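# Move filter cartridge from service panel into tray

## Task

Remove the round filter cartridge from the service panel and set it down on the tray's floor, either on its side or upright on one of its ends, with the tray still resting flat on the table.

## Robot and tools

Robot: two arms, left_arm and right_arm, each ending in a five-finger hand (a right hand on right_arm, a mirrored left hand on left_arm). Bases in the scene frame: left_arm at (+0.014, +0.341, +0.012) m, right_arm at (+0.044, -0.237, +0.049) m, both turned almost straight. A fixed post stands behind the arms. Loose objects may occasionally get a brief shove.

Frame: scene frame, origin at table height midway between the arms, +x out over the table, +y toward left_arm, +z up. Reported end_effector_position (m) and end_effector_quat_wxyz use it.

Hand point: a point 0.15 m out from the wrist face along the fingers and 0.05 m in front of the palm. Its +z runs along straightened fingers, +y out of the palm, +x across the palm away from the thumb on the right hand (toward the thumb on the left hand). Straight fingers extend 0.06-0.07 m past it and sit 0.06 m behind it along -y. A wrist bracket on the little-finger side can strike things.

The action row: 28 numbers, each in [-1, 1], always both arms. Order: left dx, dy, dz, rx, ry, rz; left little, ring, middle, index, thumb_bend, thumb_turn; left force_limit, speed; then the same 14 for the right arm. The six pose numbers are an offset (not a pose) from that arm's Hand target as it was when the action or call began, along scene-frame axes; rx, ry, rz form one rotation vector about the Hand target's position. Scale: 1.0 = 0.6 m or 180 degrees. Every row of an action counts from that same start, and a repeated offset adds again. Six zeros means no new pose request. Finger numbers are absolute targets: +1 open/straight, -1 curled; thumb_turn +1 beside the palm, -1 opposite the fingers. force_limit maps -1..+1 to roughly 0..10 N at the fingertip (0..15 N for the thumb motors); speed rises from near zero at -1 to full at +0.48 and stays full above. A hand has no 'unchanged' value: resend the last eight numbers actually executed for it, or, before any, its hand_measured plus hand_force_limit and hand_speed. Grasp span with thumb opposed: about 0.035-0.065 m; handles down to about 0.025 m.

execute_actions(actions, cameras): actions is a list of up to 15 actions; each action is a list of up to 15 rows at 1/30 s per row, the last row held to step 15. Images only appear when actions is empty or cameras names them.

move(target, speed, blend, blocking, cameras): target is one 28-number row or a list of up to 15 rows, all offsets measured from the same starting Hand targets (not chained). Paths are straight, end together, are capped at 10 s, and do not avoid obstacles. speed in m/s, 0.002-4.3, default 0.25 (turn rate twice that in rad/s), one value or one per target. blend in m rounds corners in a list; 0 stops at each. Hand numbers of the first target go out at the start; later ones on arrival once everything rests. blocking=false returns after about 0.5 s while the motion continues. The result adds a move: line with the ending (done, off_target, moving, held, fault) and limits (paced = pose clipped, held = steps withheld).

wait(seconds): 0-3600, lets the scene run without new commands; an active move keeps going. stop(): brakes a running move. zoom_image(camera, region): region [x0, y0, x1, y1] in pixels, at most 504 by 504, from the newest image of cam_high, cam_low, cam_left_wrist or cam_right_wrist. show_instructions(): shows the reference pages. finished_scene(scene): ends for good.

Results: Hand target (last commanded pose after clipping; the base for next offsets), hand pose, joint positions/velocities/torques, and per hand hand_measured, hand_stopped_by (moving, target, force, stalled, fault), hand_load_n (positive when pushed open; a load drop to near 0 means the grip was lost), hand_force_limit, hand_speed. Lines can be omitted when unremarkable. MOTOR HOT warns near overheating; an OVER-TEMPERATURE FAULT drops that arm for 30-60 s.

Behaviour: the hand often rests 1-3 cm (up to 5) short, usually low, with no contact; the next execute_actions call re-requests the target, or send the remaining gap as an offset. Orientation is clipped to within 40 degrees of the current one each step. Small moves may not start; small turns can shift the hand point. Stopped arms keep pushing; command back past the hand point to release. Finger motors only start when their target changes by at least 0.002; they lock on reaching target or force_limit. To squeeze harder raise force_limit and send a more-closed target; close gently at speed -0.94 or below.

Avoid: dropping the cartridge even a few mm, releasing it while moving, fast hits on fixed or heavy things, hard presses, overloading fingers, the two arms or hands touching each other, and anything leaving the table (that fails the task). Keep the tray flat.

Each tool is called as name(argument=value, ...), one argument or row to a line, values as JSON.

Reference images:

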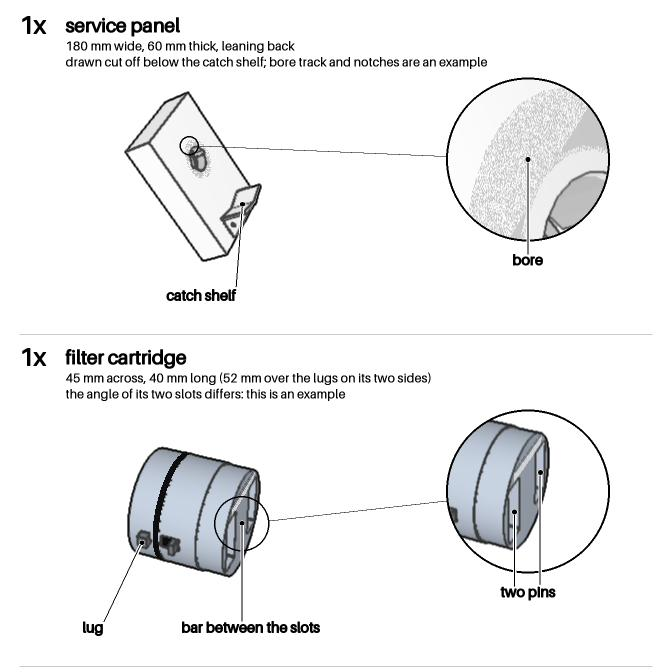

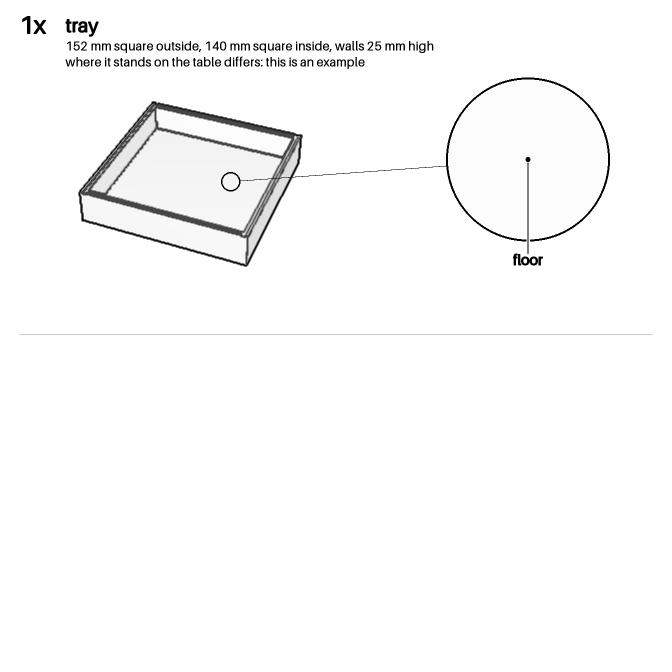

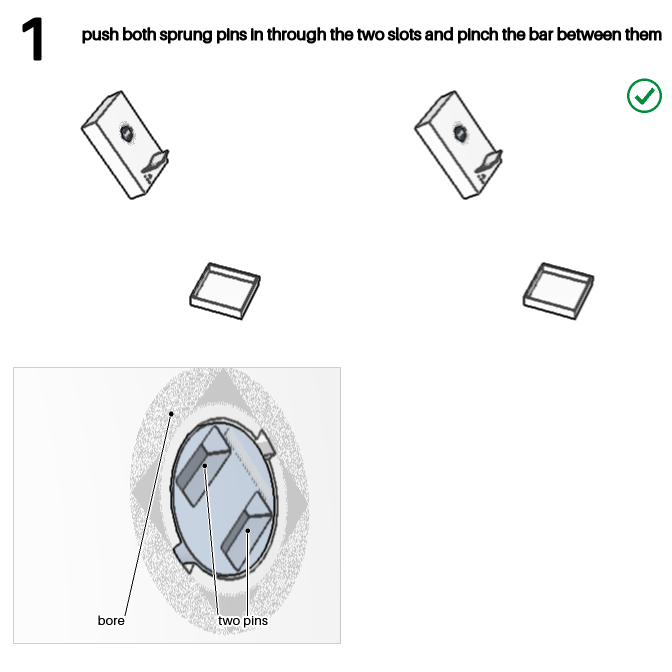

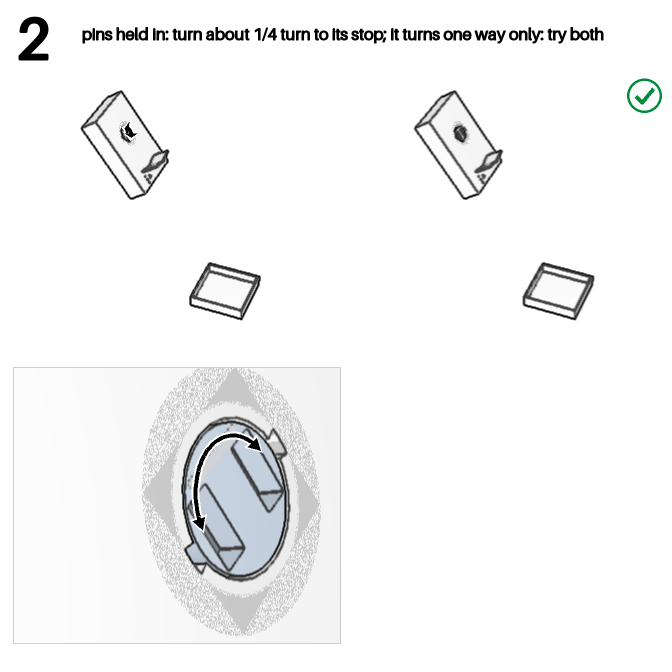

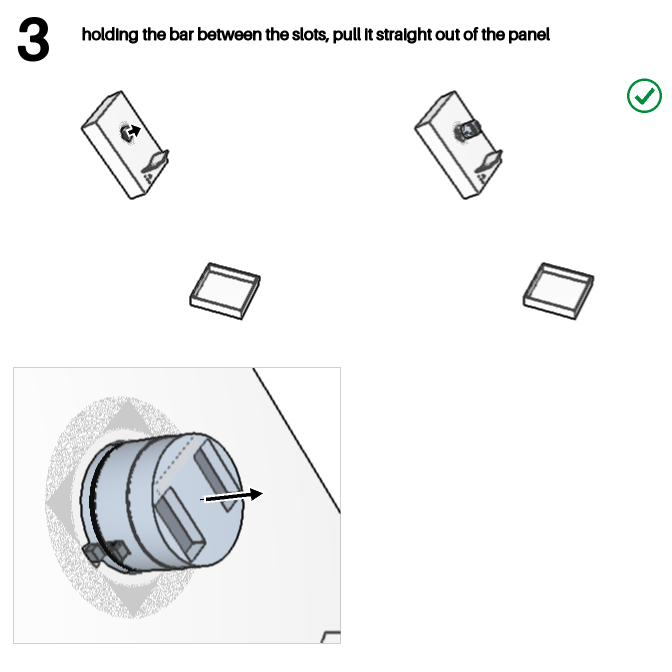

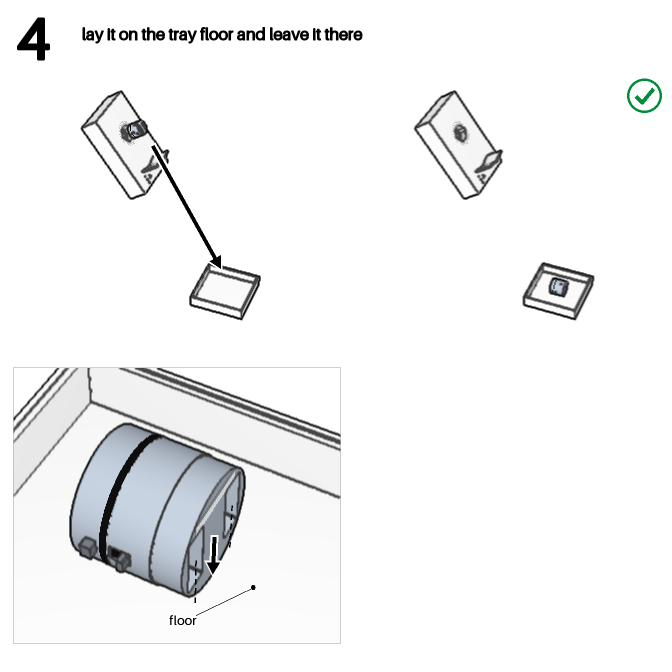

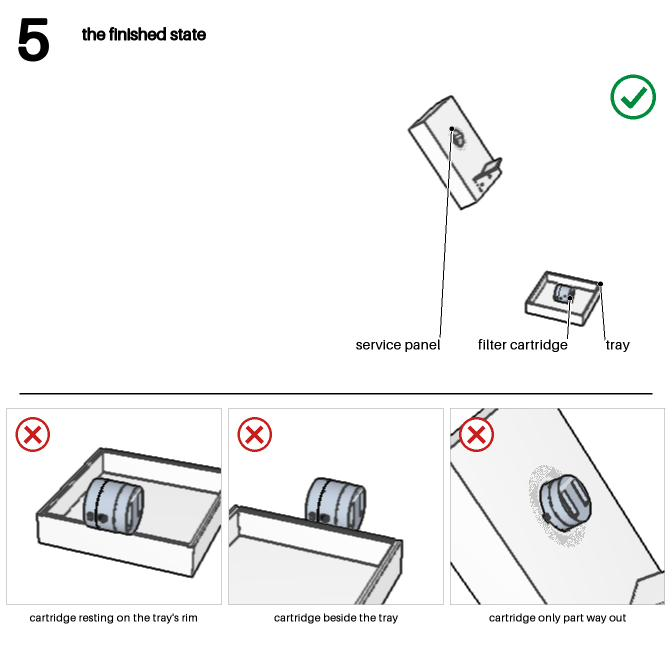

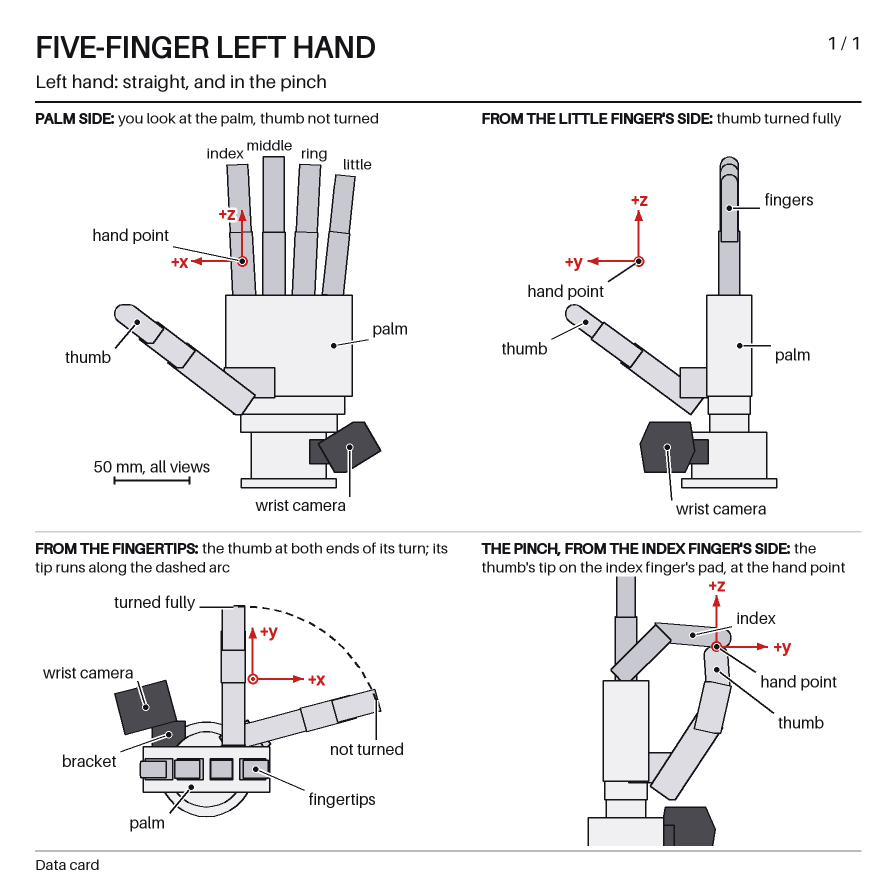

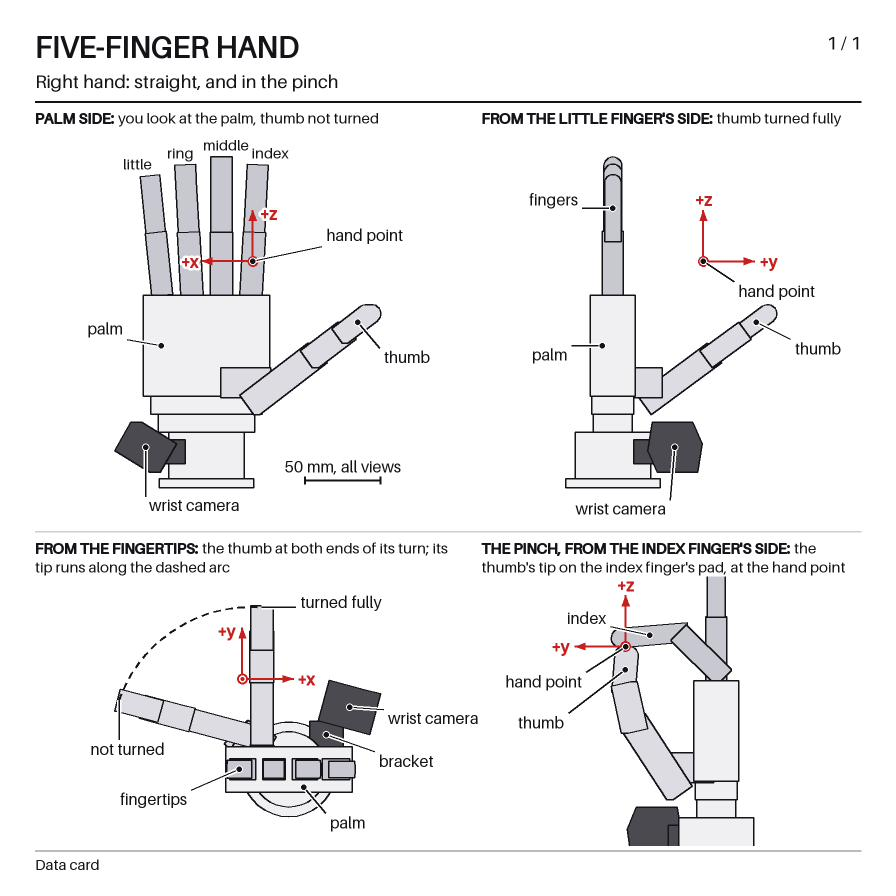

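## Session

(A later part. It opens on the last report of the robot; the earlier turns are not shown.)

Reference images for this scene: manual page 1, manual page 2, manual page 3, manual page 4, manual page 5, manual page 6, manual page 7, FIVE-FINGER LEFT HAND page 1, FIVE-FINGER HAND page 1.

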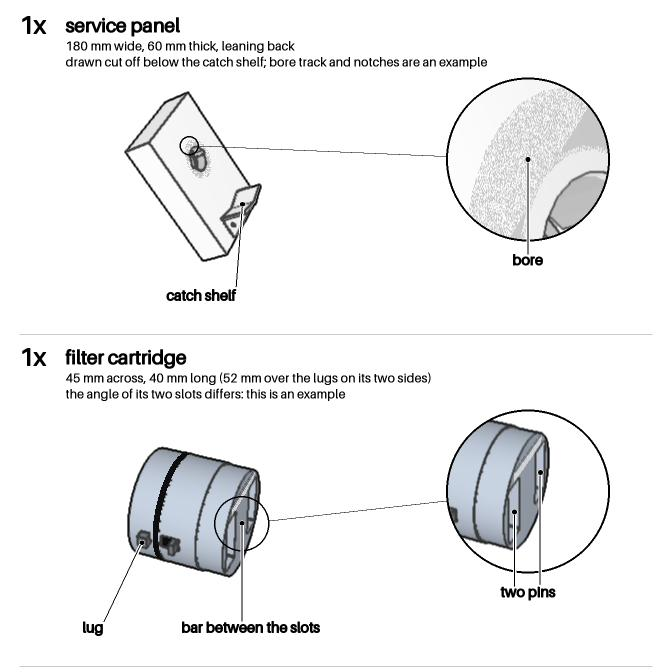

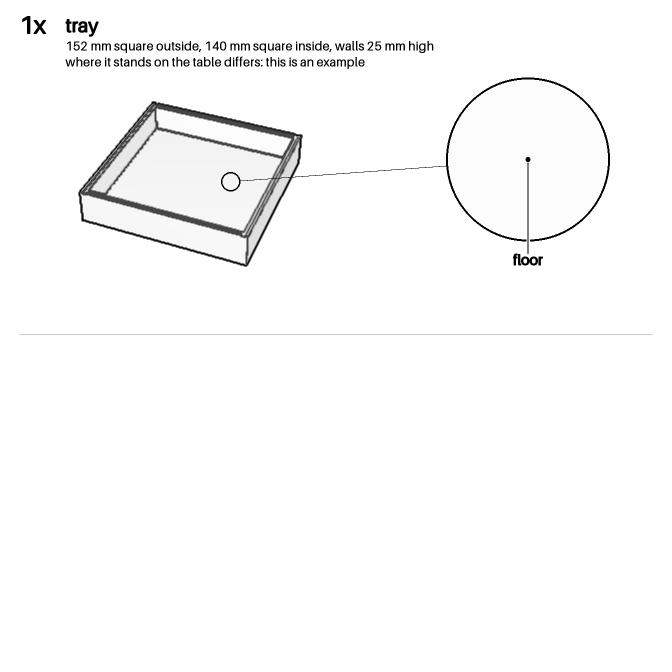

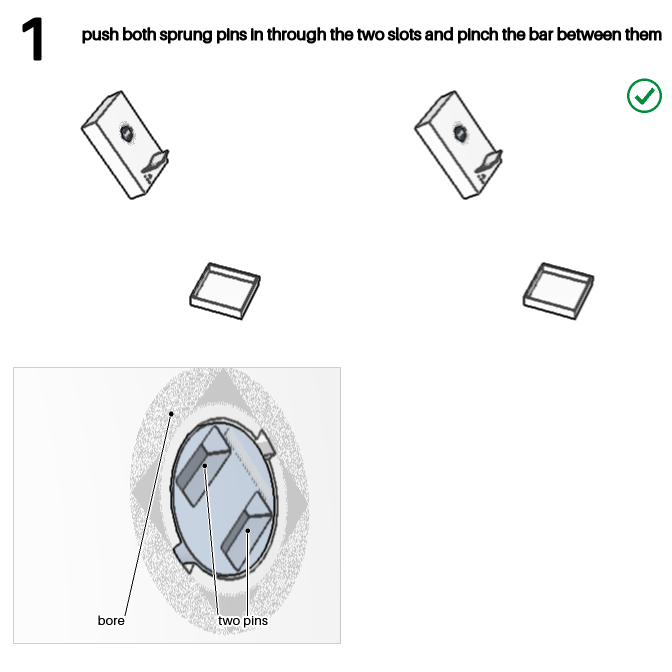

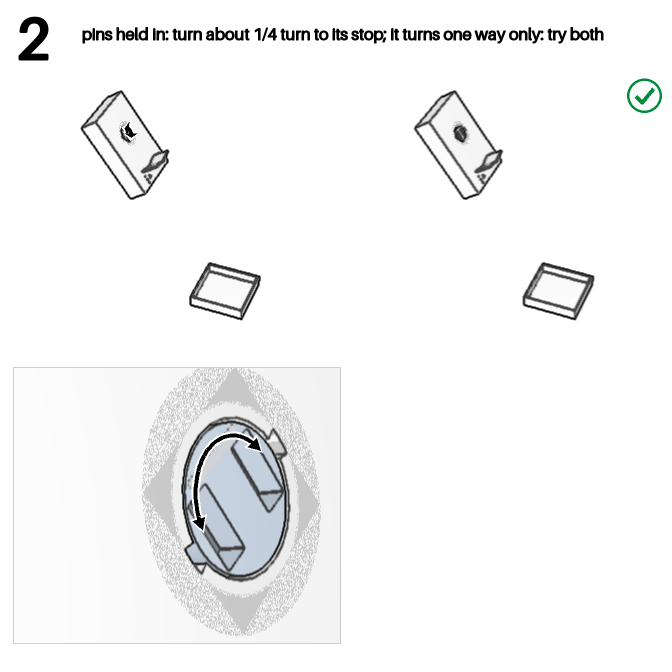

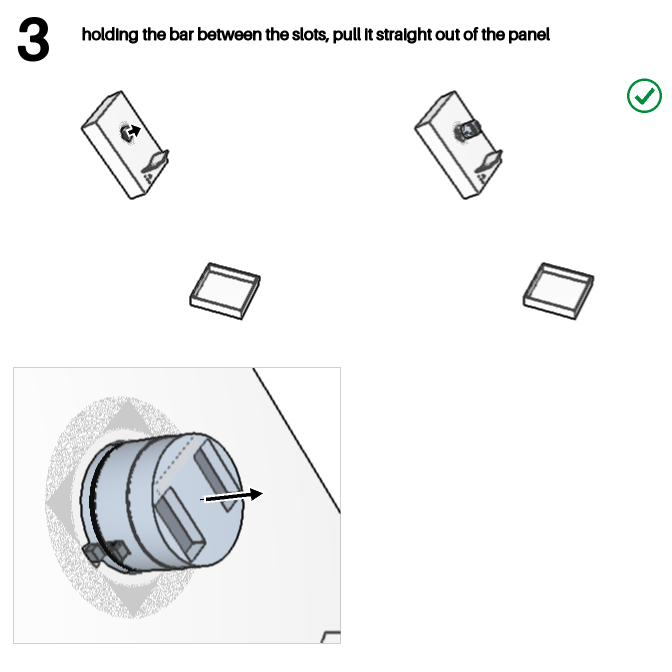

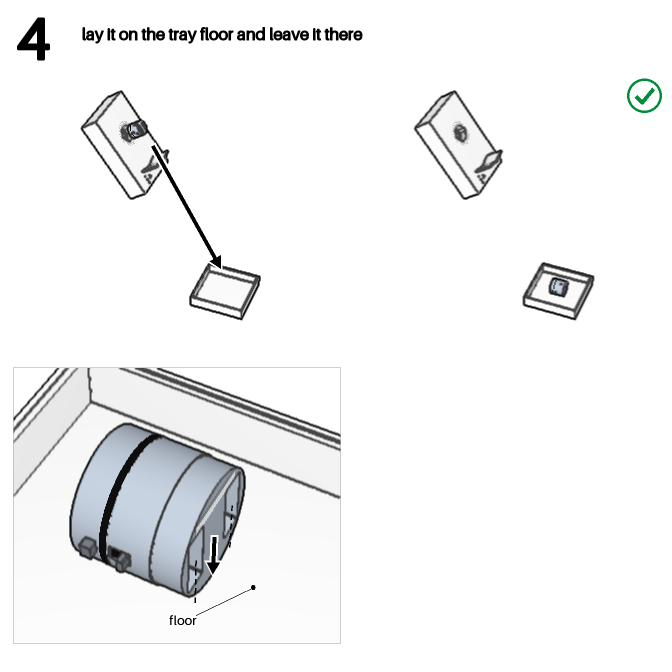

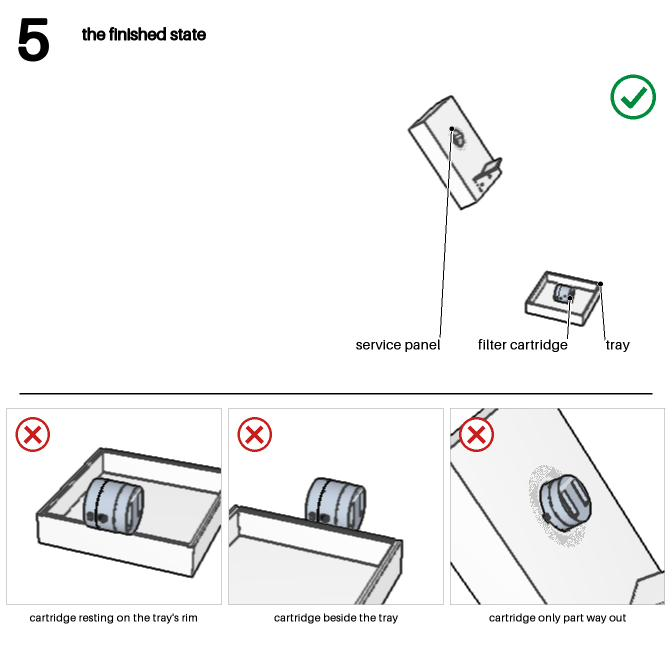

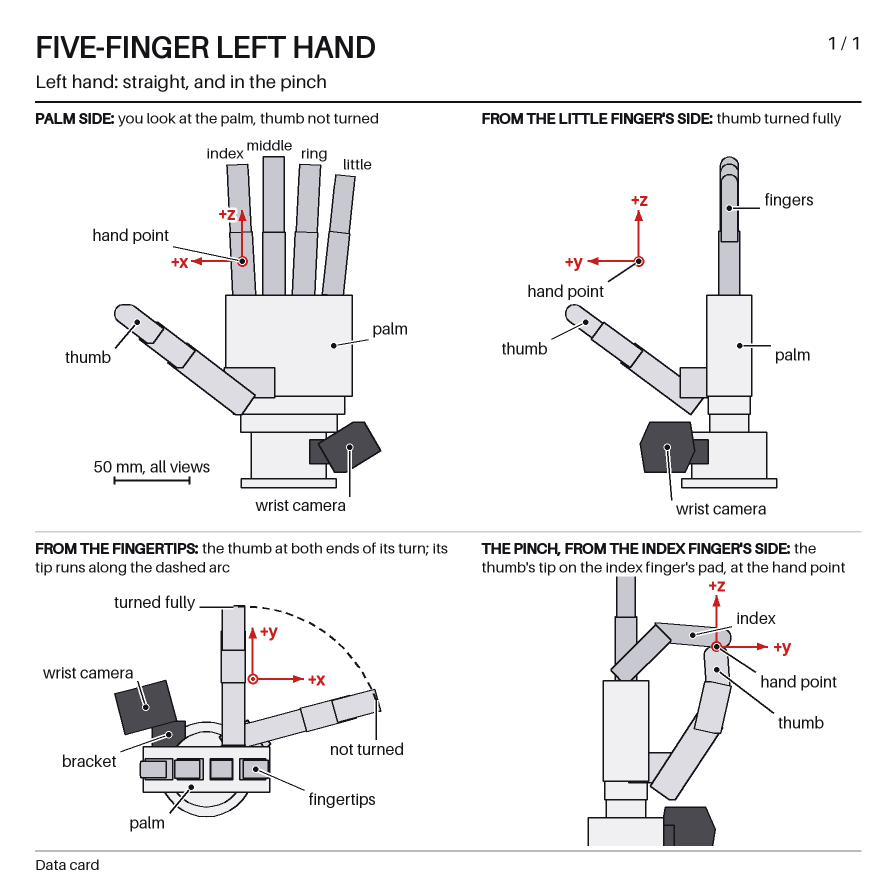

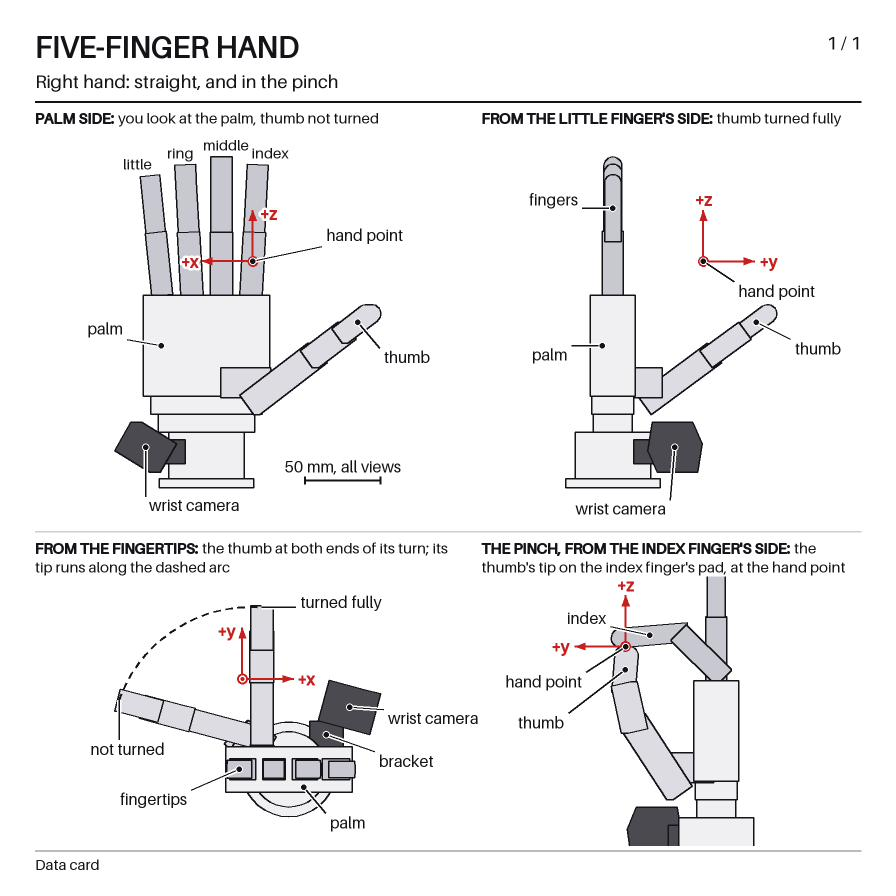

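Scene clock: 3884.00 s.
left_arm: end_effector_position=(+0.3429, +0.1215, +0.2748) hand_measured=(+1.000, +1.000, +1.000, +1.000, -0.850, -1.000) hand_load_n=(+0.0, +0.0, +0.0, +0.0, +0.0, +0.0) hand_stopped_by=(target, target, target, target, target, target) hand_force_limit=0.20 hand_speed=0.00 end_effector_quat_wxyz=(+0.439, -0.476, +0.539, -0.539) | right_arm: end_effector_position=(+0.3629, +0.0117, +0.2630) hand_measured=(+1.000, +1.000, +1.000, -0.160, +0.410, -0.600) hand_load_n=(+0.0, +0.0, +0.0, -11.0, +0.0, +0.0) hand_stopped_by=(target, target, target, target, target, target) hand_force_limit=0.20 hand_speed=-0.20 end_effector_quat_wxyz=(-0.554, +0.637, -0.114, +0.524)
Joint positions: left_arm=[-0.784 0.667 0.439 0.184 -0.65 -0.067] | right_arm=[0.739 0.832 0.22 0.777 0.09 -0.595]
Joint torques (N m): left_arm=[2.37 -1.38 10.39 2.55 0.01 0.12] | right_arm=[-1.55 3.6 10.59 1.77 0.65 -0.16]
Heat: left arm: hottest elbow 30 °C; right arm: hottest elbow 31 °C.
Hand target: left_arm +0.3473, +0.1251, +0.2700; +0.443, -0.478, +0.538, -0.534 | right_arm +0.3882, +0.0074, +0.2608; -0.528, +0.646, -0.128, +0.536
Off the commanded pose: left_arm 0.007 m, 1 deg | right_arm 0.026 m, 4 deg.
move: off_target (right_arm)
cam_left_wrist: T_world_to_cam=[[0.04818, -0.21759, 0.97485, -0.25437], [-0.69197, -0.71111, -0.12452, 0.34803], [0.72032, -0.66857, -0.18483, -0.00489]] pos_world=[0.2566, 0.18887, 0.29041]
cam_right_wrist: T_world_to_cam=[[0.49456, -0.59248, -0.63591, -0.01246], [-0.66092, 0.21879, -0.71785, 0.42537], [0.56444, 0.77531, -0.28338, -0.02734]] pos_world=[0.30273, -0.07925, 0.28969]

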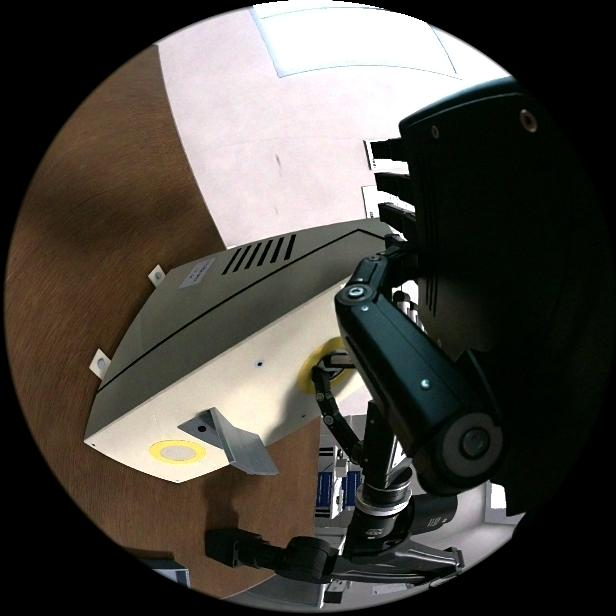

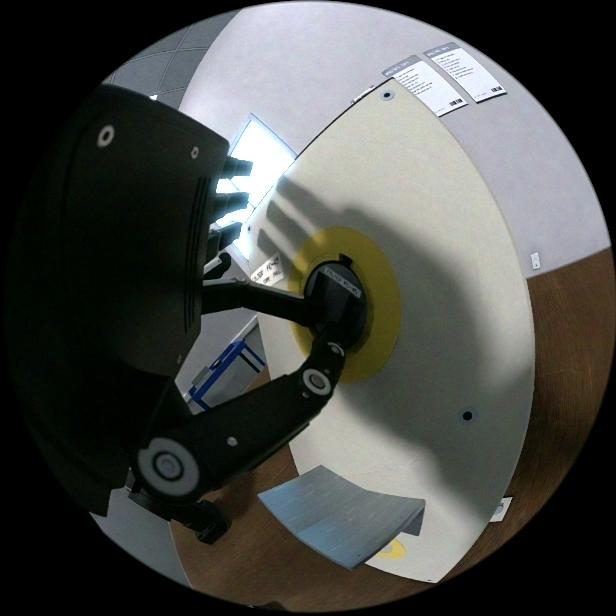

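move(
  target=[
    [0,0,0,0,0,0,1,1,1,1,-0.85,-1,0.2,0.0,-0.0779,0,0.045,0.0087,-0.0163,0.0124,1,1,1,-0.16,0.41,-0.60,0.2,-0.2],
    [0,0,0,0,0,0,1,1,1,1,-0.85,-1,0.2,0.0,-0.0505,0,0.0917,0.0087,-0.0163,0.0124,1,1,1,-0.16,0.41,-0.60,0.2,-0.2],
    [0,0,0,0,0,0,1,1,1,1,-0.85,-1,0.2,0.0,-0.0450,0,0.0267,0.0087,-0.0163,0.0124,1,1,1,-0.16,0.41,-0.60,0.2,-0.2],
  ],
  speed=[0.1,0.1,0.06],
  cameras=["cam_left_wrist"],
)

zoom_image(
  camera="cam_left_wrist",
  region=[305, 338, 357, 390],
)

Scene clock: 3898.77 s.
left_arm: end_effector_position=(+0.3429, +0.1215, +0.2748) hand_measured=(+1.000, +1.000, +1.000, +1.000, -0.850, -1.000) hand_load_n=(-0.5, +0.0, +0.0, +0.0, +0.0, +0.0) hand_stopped_by=(target, target, target, target, target, target) hand_force_limit=0.20 hand_speed=0.00 end_effector_quat_wxyz=(+0.439, -0.476, +0.539, -0.539) | right_arm: end_effector_position=(+0.3592, +0.0088, +0.2775) hand_measured=(+1.000, +1.000, +1.000, -0.160, +0.410, -0.600) hand_load_n=(+0.0, +0.0, +0.0, +0.0, +0.0, +0.0) hand_stopped_by=(target, target, target, target, target, target) hand_force_limit=0.20 hand_speed=-0.20 end_effector_quat_wxyz=(-0.550, +0.630, -0.108, +0.538)
Joint positions: left_arm=[-0.784 0.667 0.439 0.184 -0.65 -0.067] | right_arm=[0.76 0.775 0.228 0.734 0.12 -0.627]
Joint torques (N m): left_arm=[2.43 -1.44 10.41 2.59 0.01 0.12] | right_arm=[0.44 -0.38 7.5 3.25 -0.21 0.01]
Heat: left arm: hottest elbow 30 °C; right arm: hottest elbow 32 °C.
Hand target: left_arm +0.3473, +0.1251, +0.2700; +0.443, -0.478, +0.538, -0.534 | right_arm +0.3611, +0.0074, +0.2766; -0.550, +0.627, -0.109, +0.540
Off the commanded pose: left_arm 0.007 m, 1 deg | right_arm 0.002 m, 0 deg.
move: done
cam_left_wrist: T_world_to_cam=[[0.04818, -0.21759, 0.97485, -0.25437], [-0.69197, -0.71111, -0.12452, 0.34803], [0.72032, -0.66857, -0.18483, -0.00489]] pos_world=[0.2566, 0.18887, 0.29041]

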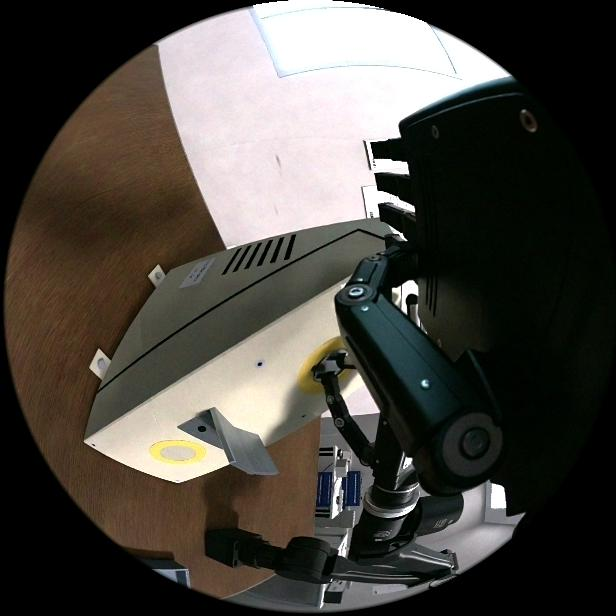

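Scaled by 9.692 from the camera's image (finer frame: 880x880).

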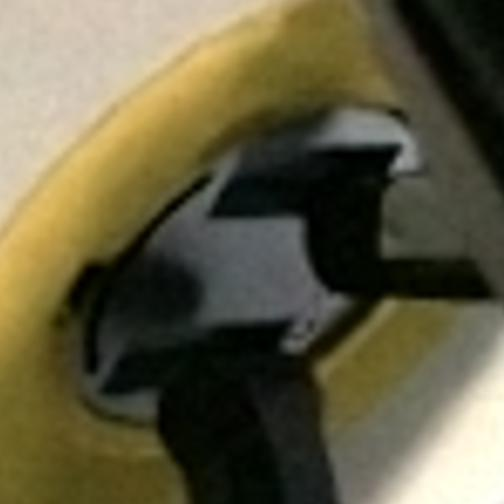

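move(
  target=[0,0,0,0,0,0,1,1,1,1,-0.85,-1,0.2,0.0,0.0119,-0.0017,-0.0063,0,0,0,1,1,1,-0.16,0.41,-0.60,0.2,-0.2],
  speed=0.03,
  cameras=["cam_left_wrist"],
)

zoom_image(
  camera="cam_left_wrist",
  region=[305, 338, 357, 390],
)

Scene clock: 3906.70 s.
left_arm: end_effector_position=(+0.3429, +0.1215, +0.2748) hand_measured=(+1.000, +1.000, +1.000, +1.000, -0.850, -1.000) hand_load_n=(+0.0, +0.0, +0.0, +0.0, +0.5, +0.0) hand_stopped_by=(target, target, target, target, target, target) hand_force_limit=0.20 hand_speed=0.00 end_effector_quat_wxyz=(+0.439, -0.476, +0.539, -0.539) | right_arm: end_effector_position=(+0.3648, +0.0077, +0.2742) hand_measured=(+1.000, +1.000, +1.000, -0.160, +0.410, -0.600) hand_load_n=(+0.0, +0.0, +0.0, +0.0, +0.5, +0.0) hand_stopped_by=(target, target, target, target, target, target) hand_force_limit=0.20 hand_speed=-0.20 end_effector_quat_wxyz=(-0.550, +0.629, -0.105, +0.539)
Joint positions: left_arm=[-0.784 0.667 0.439 0.184 -0.65 -0.067] | right_arm=[0.735 0.808 0.225 0.772 0.092 -0.627]
Joint torques (N m): left_arm=[2.43 -1.44 10.43 2.55 0.01 0.13] | right_arm=[0.26 0.21 7.58 3.19 -0.18 0.07]
Heat: left arm: hottest elbow 30 °C; right arm: hottest elbow 31 °C.
Hand target: left_arm +0.3473, +0.1251, +0.2700; +0.443, -0.478, +0.538, -0.534 | right_arm +0.3682, +0.0064, +0.2729; -0.550, +0.627, -0.109, +0.540
Off the commanded pose: left_arm 0.007 m, 1 deg | right_arm 0.004 m, 0 deg.
move: done
cam_left_wrist: T_world_to_cam=[[0.04818, -0.21759, 0.97485, -0.25437], [-0.69197, -0.71111, -0.12452, 0.34803], [0.72032, -0.66857, -0.18483, -0.00489]] pos_world=[0.2566, 0.18887, 0.29041]

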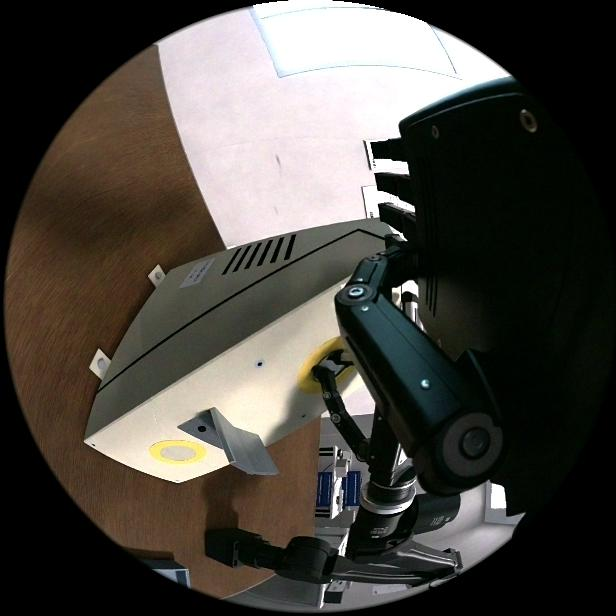

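Scaled by 9.692 from the camera's image (finer frame: 880x880).

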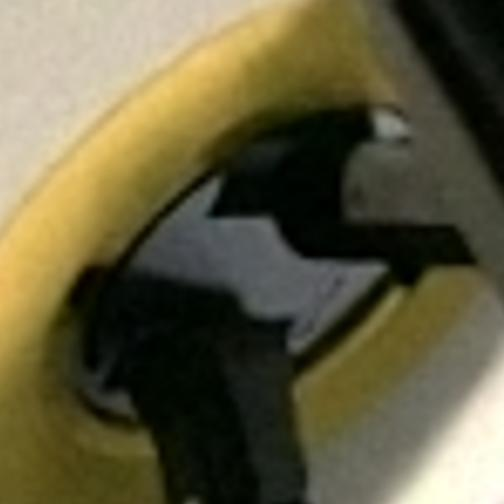

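move(
  target=[0,0,0,0,0,0,1,1,1,1,-0.85,-1,0.2,0.0,0.0188,-0.001,-0.0081,-0.0044,0.0081,-0.0062,1,1,1,-0.16,0.41,-0.60,0.2,-0.2],
  speed=0.03,
  cameras=["cam_left_wrist"],
)

zoom_image(
  camera="cam_left_wrist",
  region=[305, 338, 357, 390],
)

Scene clock: 3912.43 s.
left_arm: end_effector_position=(+0.3429, +0.1215, +0.2748) hand_measured=(+1.000, +1.000, +1.000, +1.000, -0.850, -1.000) hand_load_n=(+0.0, +0.0, +0.0, +0.0, +0.0, +0.0) hand_stopped_by=(target, target, target, target, target, target) hand_force_limit=0.20 hand_speed=0.00 end_effector_quat_wxyz=(+0.439, -0.476, +0.539, -0.539) | right_arm: end_effector_position=(+0.3662, +0.0077, +0.2702) hand_measured=(+1.000, +1.000, +1.000, -0.160, +0.410, -0.600) hand_load_n=(+0.0, +0.0, +0.0, -1.0, +0.0, +0.0) hand_stopped_by=(target, target, target, target, target, target) hand_force_limit=0.20 hand_speed=-0.20 end_effector_quat_wxyz=(-0.550, +0.632, -0.109, +0.534)
Joint positions: left_arm=[-0.784 0.667 0.439 0.184 -0.65 -0.067] | right_arm=[0.728 0.819 0.225 0.772 0.086 -0.615]
Joint torques (N m): left_arm=[2.43 -1.44 10.41 2.56 0 0.12] | right_arm=[-0.5 1.9 9.14 2.45 0.14 0]
Heat: left arm: hottest elbow 30 °C; right arm: hottest elbow 31 °C.
Hand target: left_arm +0.3473, +0.1251, +0.2700; +0.443, -0.478, +0.538, -0.534 | right_arm +0.3795, +0.0058, +0.2680; -0.539, +0.637, -0.119, +0.538
Off the commanded pose: left_arm 0.007 m, 1 deg | right_arm 0.014 m, 2 deg.
move: off_target (right_arm)
cam_left_wrist: T_world_to_cam=[[0.04818, -0.21759, 0.97485, -0.25437], [-0.69197, -0.71111, -0.12452, 0.34803], [0.72032, -0.66857, -0.18483, -0.00489]] pos_world=[0.2566, 0.18887, 0.29041]

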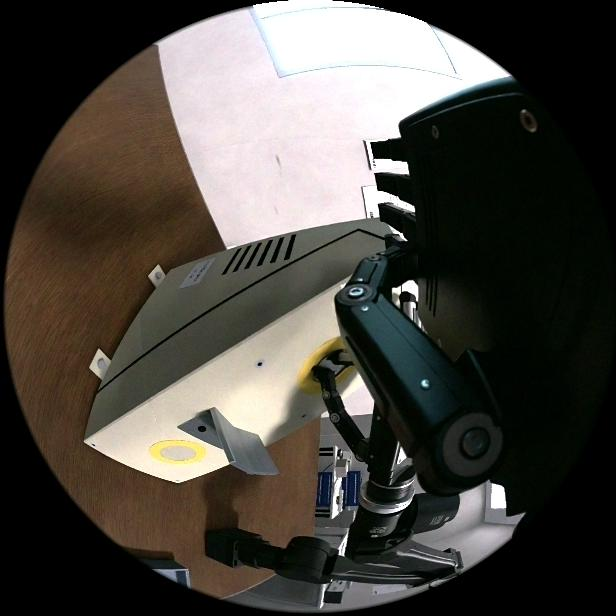

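Scaled by 9.692 from the camera's image (finer frame: 880x880).

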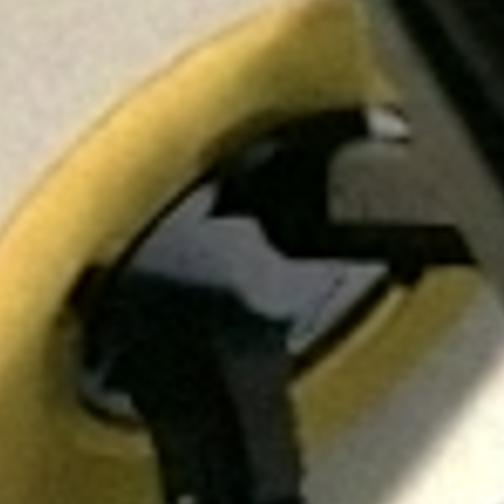

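move(
  target=[0,0,0,0,0,0,1,1,1,1,-0.85,-1,0.2,0.0,0.0272,-0.001,-0.0048,-0.0044,0.0081,-0.0062,1,1,1,-0.16,0.41,-0.60,0.2,-0.2],
  speed=0.03,
  cameras=["cam_left_wrist"],
)

zoom_image(
  camera="cam_left_wrist",
  region=[305, 338, 357, 390],
)

Scene clock: 3919.03 s.
left_arm: end_effector_position=(+0.3429, +0.1215, +0.2748) hand_measured=(+1.000, +1.000, +1.000, +1.000, -0.850, -1.000) hand_load_n=(+0.0, +0.0, +0.0, +0.0, +0.0, +0.0) hand_stopped_by=(target, target, target, target, target, target) hand_force_limit=0.20 hand_speed=0.00 end_effector_quat_wxyz=(+0.439, -0.476, +0.539, -0.539) | right_arm: end_effector_position=(+0.3677, +0.0068, +0.2685) hand_measured=(+1.000, +1.000, +1.000, -0.160, +0.410, -0.600) hand_load_n=(+0.0, +0.0, +0.0, -2.0, +0.0, +0.0) hand_stopped_by=(target, target, target, target, target, target) hand_force_limit=0.20 hand_speed=-0.20 end_effector_quat_wxyz=(-0.555, +0.633, -0.114, +0.527)
Joint positions: left_arm=[-0.784 0.667 0.439 0.184 -0.65 -0.067] | right_arm=[0.71 0.823 0.225 0.772 0.065 -0.592]
Joint torques (N m): left_arm=[2.49 -1.44 10.37 2.58 0.01 0.13] | right_arm=[-1.79 4.72 11.41 1.47 0.51 -0.16]
Heat: left arm: hottest elbow 30 °C; right arm: hottest elbow 32 °C.
Hand target: left_arm +0.3473, +0.1251, +0.2700; +0.443, -0.478, +0.538, -0.534 | right_arm +0.3959, +0.0051, +0.2651; -0.528, +0.646, -0.128, +0.536
Off the commanded pose: left_arm 0.007 m, 1 deg | right_arm 0.028 m, 4 deg.
move: off_target (right_arm)
cam_left_wrist: T_world_to_cam=[[0.04818, -0.21759, 0.97485, -0.25437], [-0.69197, -0.71111, -0.12452, 0.34803], [0.72032, -0.66857, -0.18483, -0.00489]] pos_world=[0.2566, 0.18887, 0.29041]

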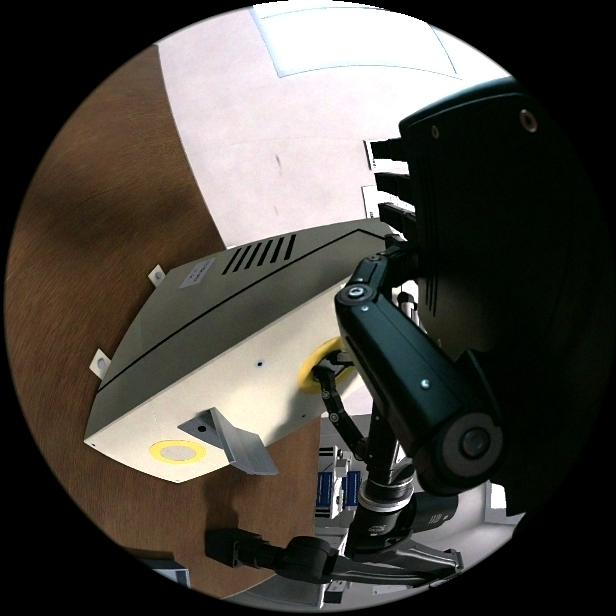

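Scaled by 9.692 from the camera's image (finer frame: 880x880).

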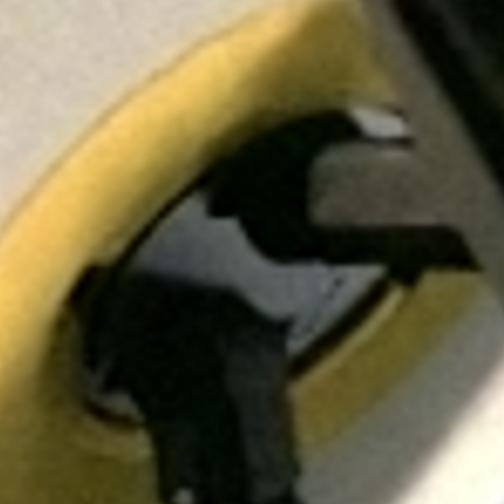

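move(
  target=[0,0,0,0,0,0,1,1,1,1,-0.85,-1,0.2,0.0,0.0330,-0.0008,-0.0109,-0.0044,0.0081,-0.0062,1,1,1,-0.16,0.41,-0.60,0.2,-0.2],
  speed=0.03,
  cameras=["cam_left_wrist","cam_right_wrist"],
)

zoom_image(
  camera="cam_left_wrist",
  region=[305, 338, 357, 390],
)

zoom_image(
  camera="cam_right_wrist",
  region=[290, 240, 370, 320],
)

Scene clock: 3923.73 s.
left_arm: end_effector_position=(+0.3429, +0.1215, +0.2748) hand_measured=(+1.000, +1.000, +1.000, +1.000, -0.850, -1.000) hand_load_n=(+0.0, +0.0, +0.0, +0.0, +0.0, -0.5) hand_stopped_by=(target, target, target, target, target, target) hand_force_limit=0.20 hand_speed=0.00 end_effector_quat_wxyz=(+0.439, -0.476, +0.539, -0.539) | right_arm: end_effector_position=(+0.3691, +0.0062, +0.2667) hand_measured=(+1.000, +1.000, +1.000, -0.160, +0.410, -0.600) hand_load_n=(+0.0, +0.0, +0.0, -3.5, +0.0, +0.0) hand_stopped_by=(target, target, target, target, target, target) hand_force_limit=0.20 hand_speed=-0.20 end_effector_quat_wxyz=(-0.562, +0.633, -0.118, +0.518)
Joint positions: left_arm=[-0.784 0.667 0.439 0.184 -0.65 -0.067] | right_arm=[0.687 0.828 0.225 0.773 0.033 -0.565]
Joint torques (N m): left_arm=[2.49 -1.38 10.4 2.54 0 0.12] | right_arm=[-3.08 7.94 13.18 0.98 1.04 -0.34]
Heat: left arm: hottest elbow 30 °C; right arm: hottest elbow 32 °C.
Hand target: left_arm +0.3473, +0.1251, +0.2700; +0.443, -0.478, +0.538, -0.534 | right_arm +0.4157, +0.0046, +0.2586; -0.516, +0.655, -0.137, +0.534
Off the commanded pose: left_arm 0.007 m, 1 deg | right_arm 0.047 m, 7 deg.
move: off_target (right_arm)
cam_left_wrist: T_world_to_cam=[[0.04818, -0.21759, 0.97485, -0.25437], [-0.69197, -0.71111, -0.12452, 0.34803], [0.72032, -0.66857, -0.18483, -0.00489]] pos_world=[0.2566, 0.18887, 0.29041]
cam_right_wrist: T_world_to_cam=[[0.49549, -0.57533, -0.65076, -0.01278], [-0.66778, 0.2268, -0.70897, 0.43349], [0.55548, 0.78585, -0.27181, -0.02539]] pos_world=[0.30991, -0.08572, 0.29211]

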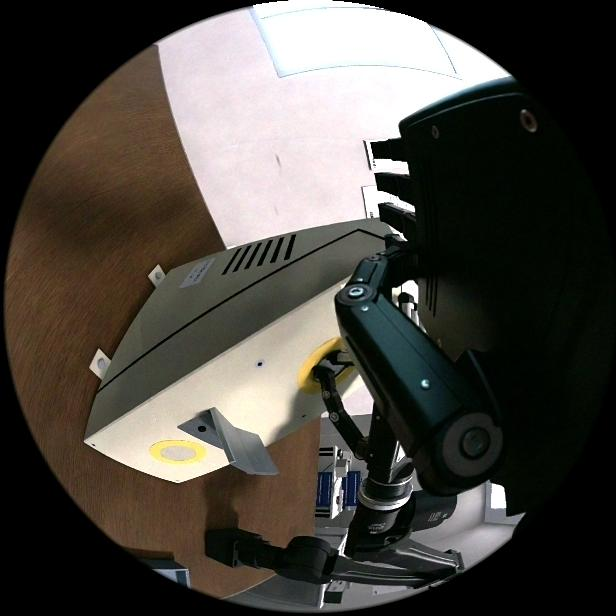

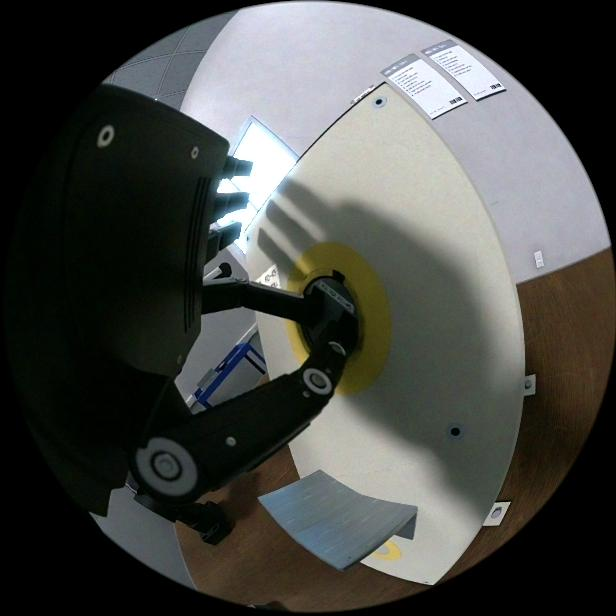

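Scaled by 9.692 from the camera's image (finer frame: 880x880).

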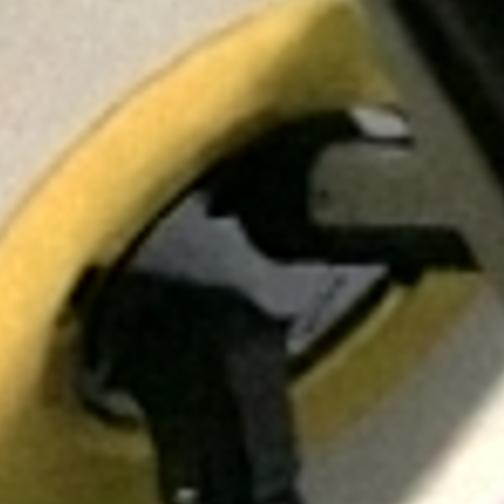

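Scaled by 6.300 from the camera's image (finer frame: 880x880).

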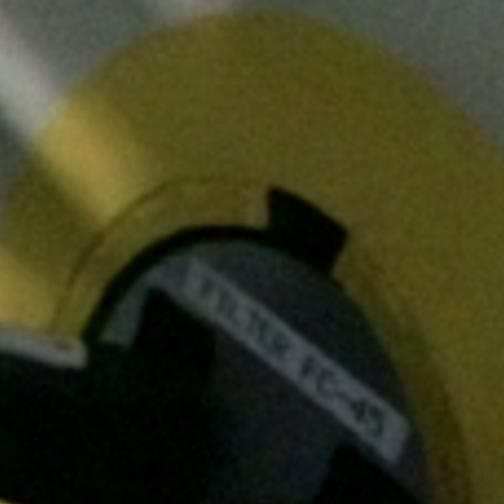

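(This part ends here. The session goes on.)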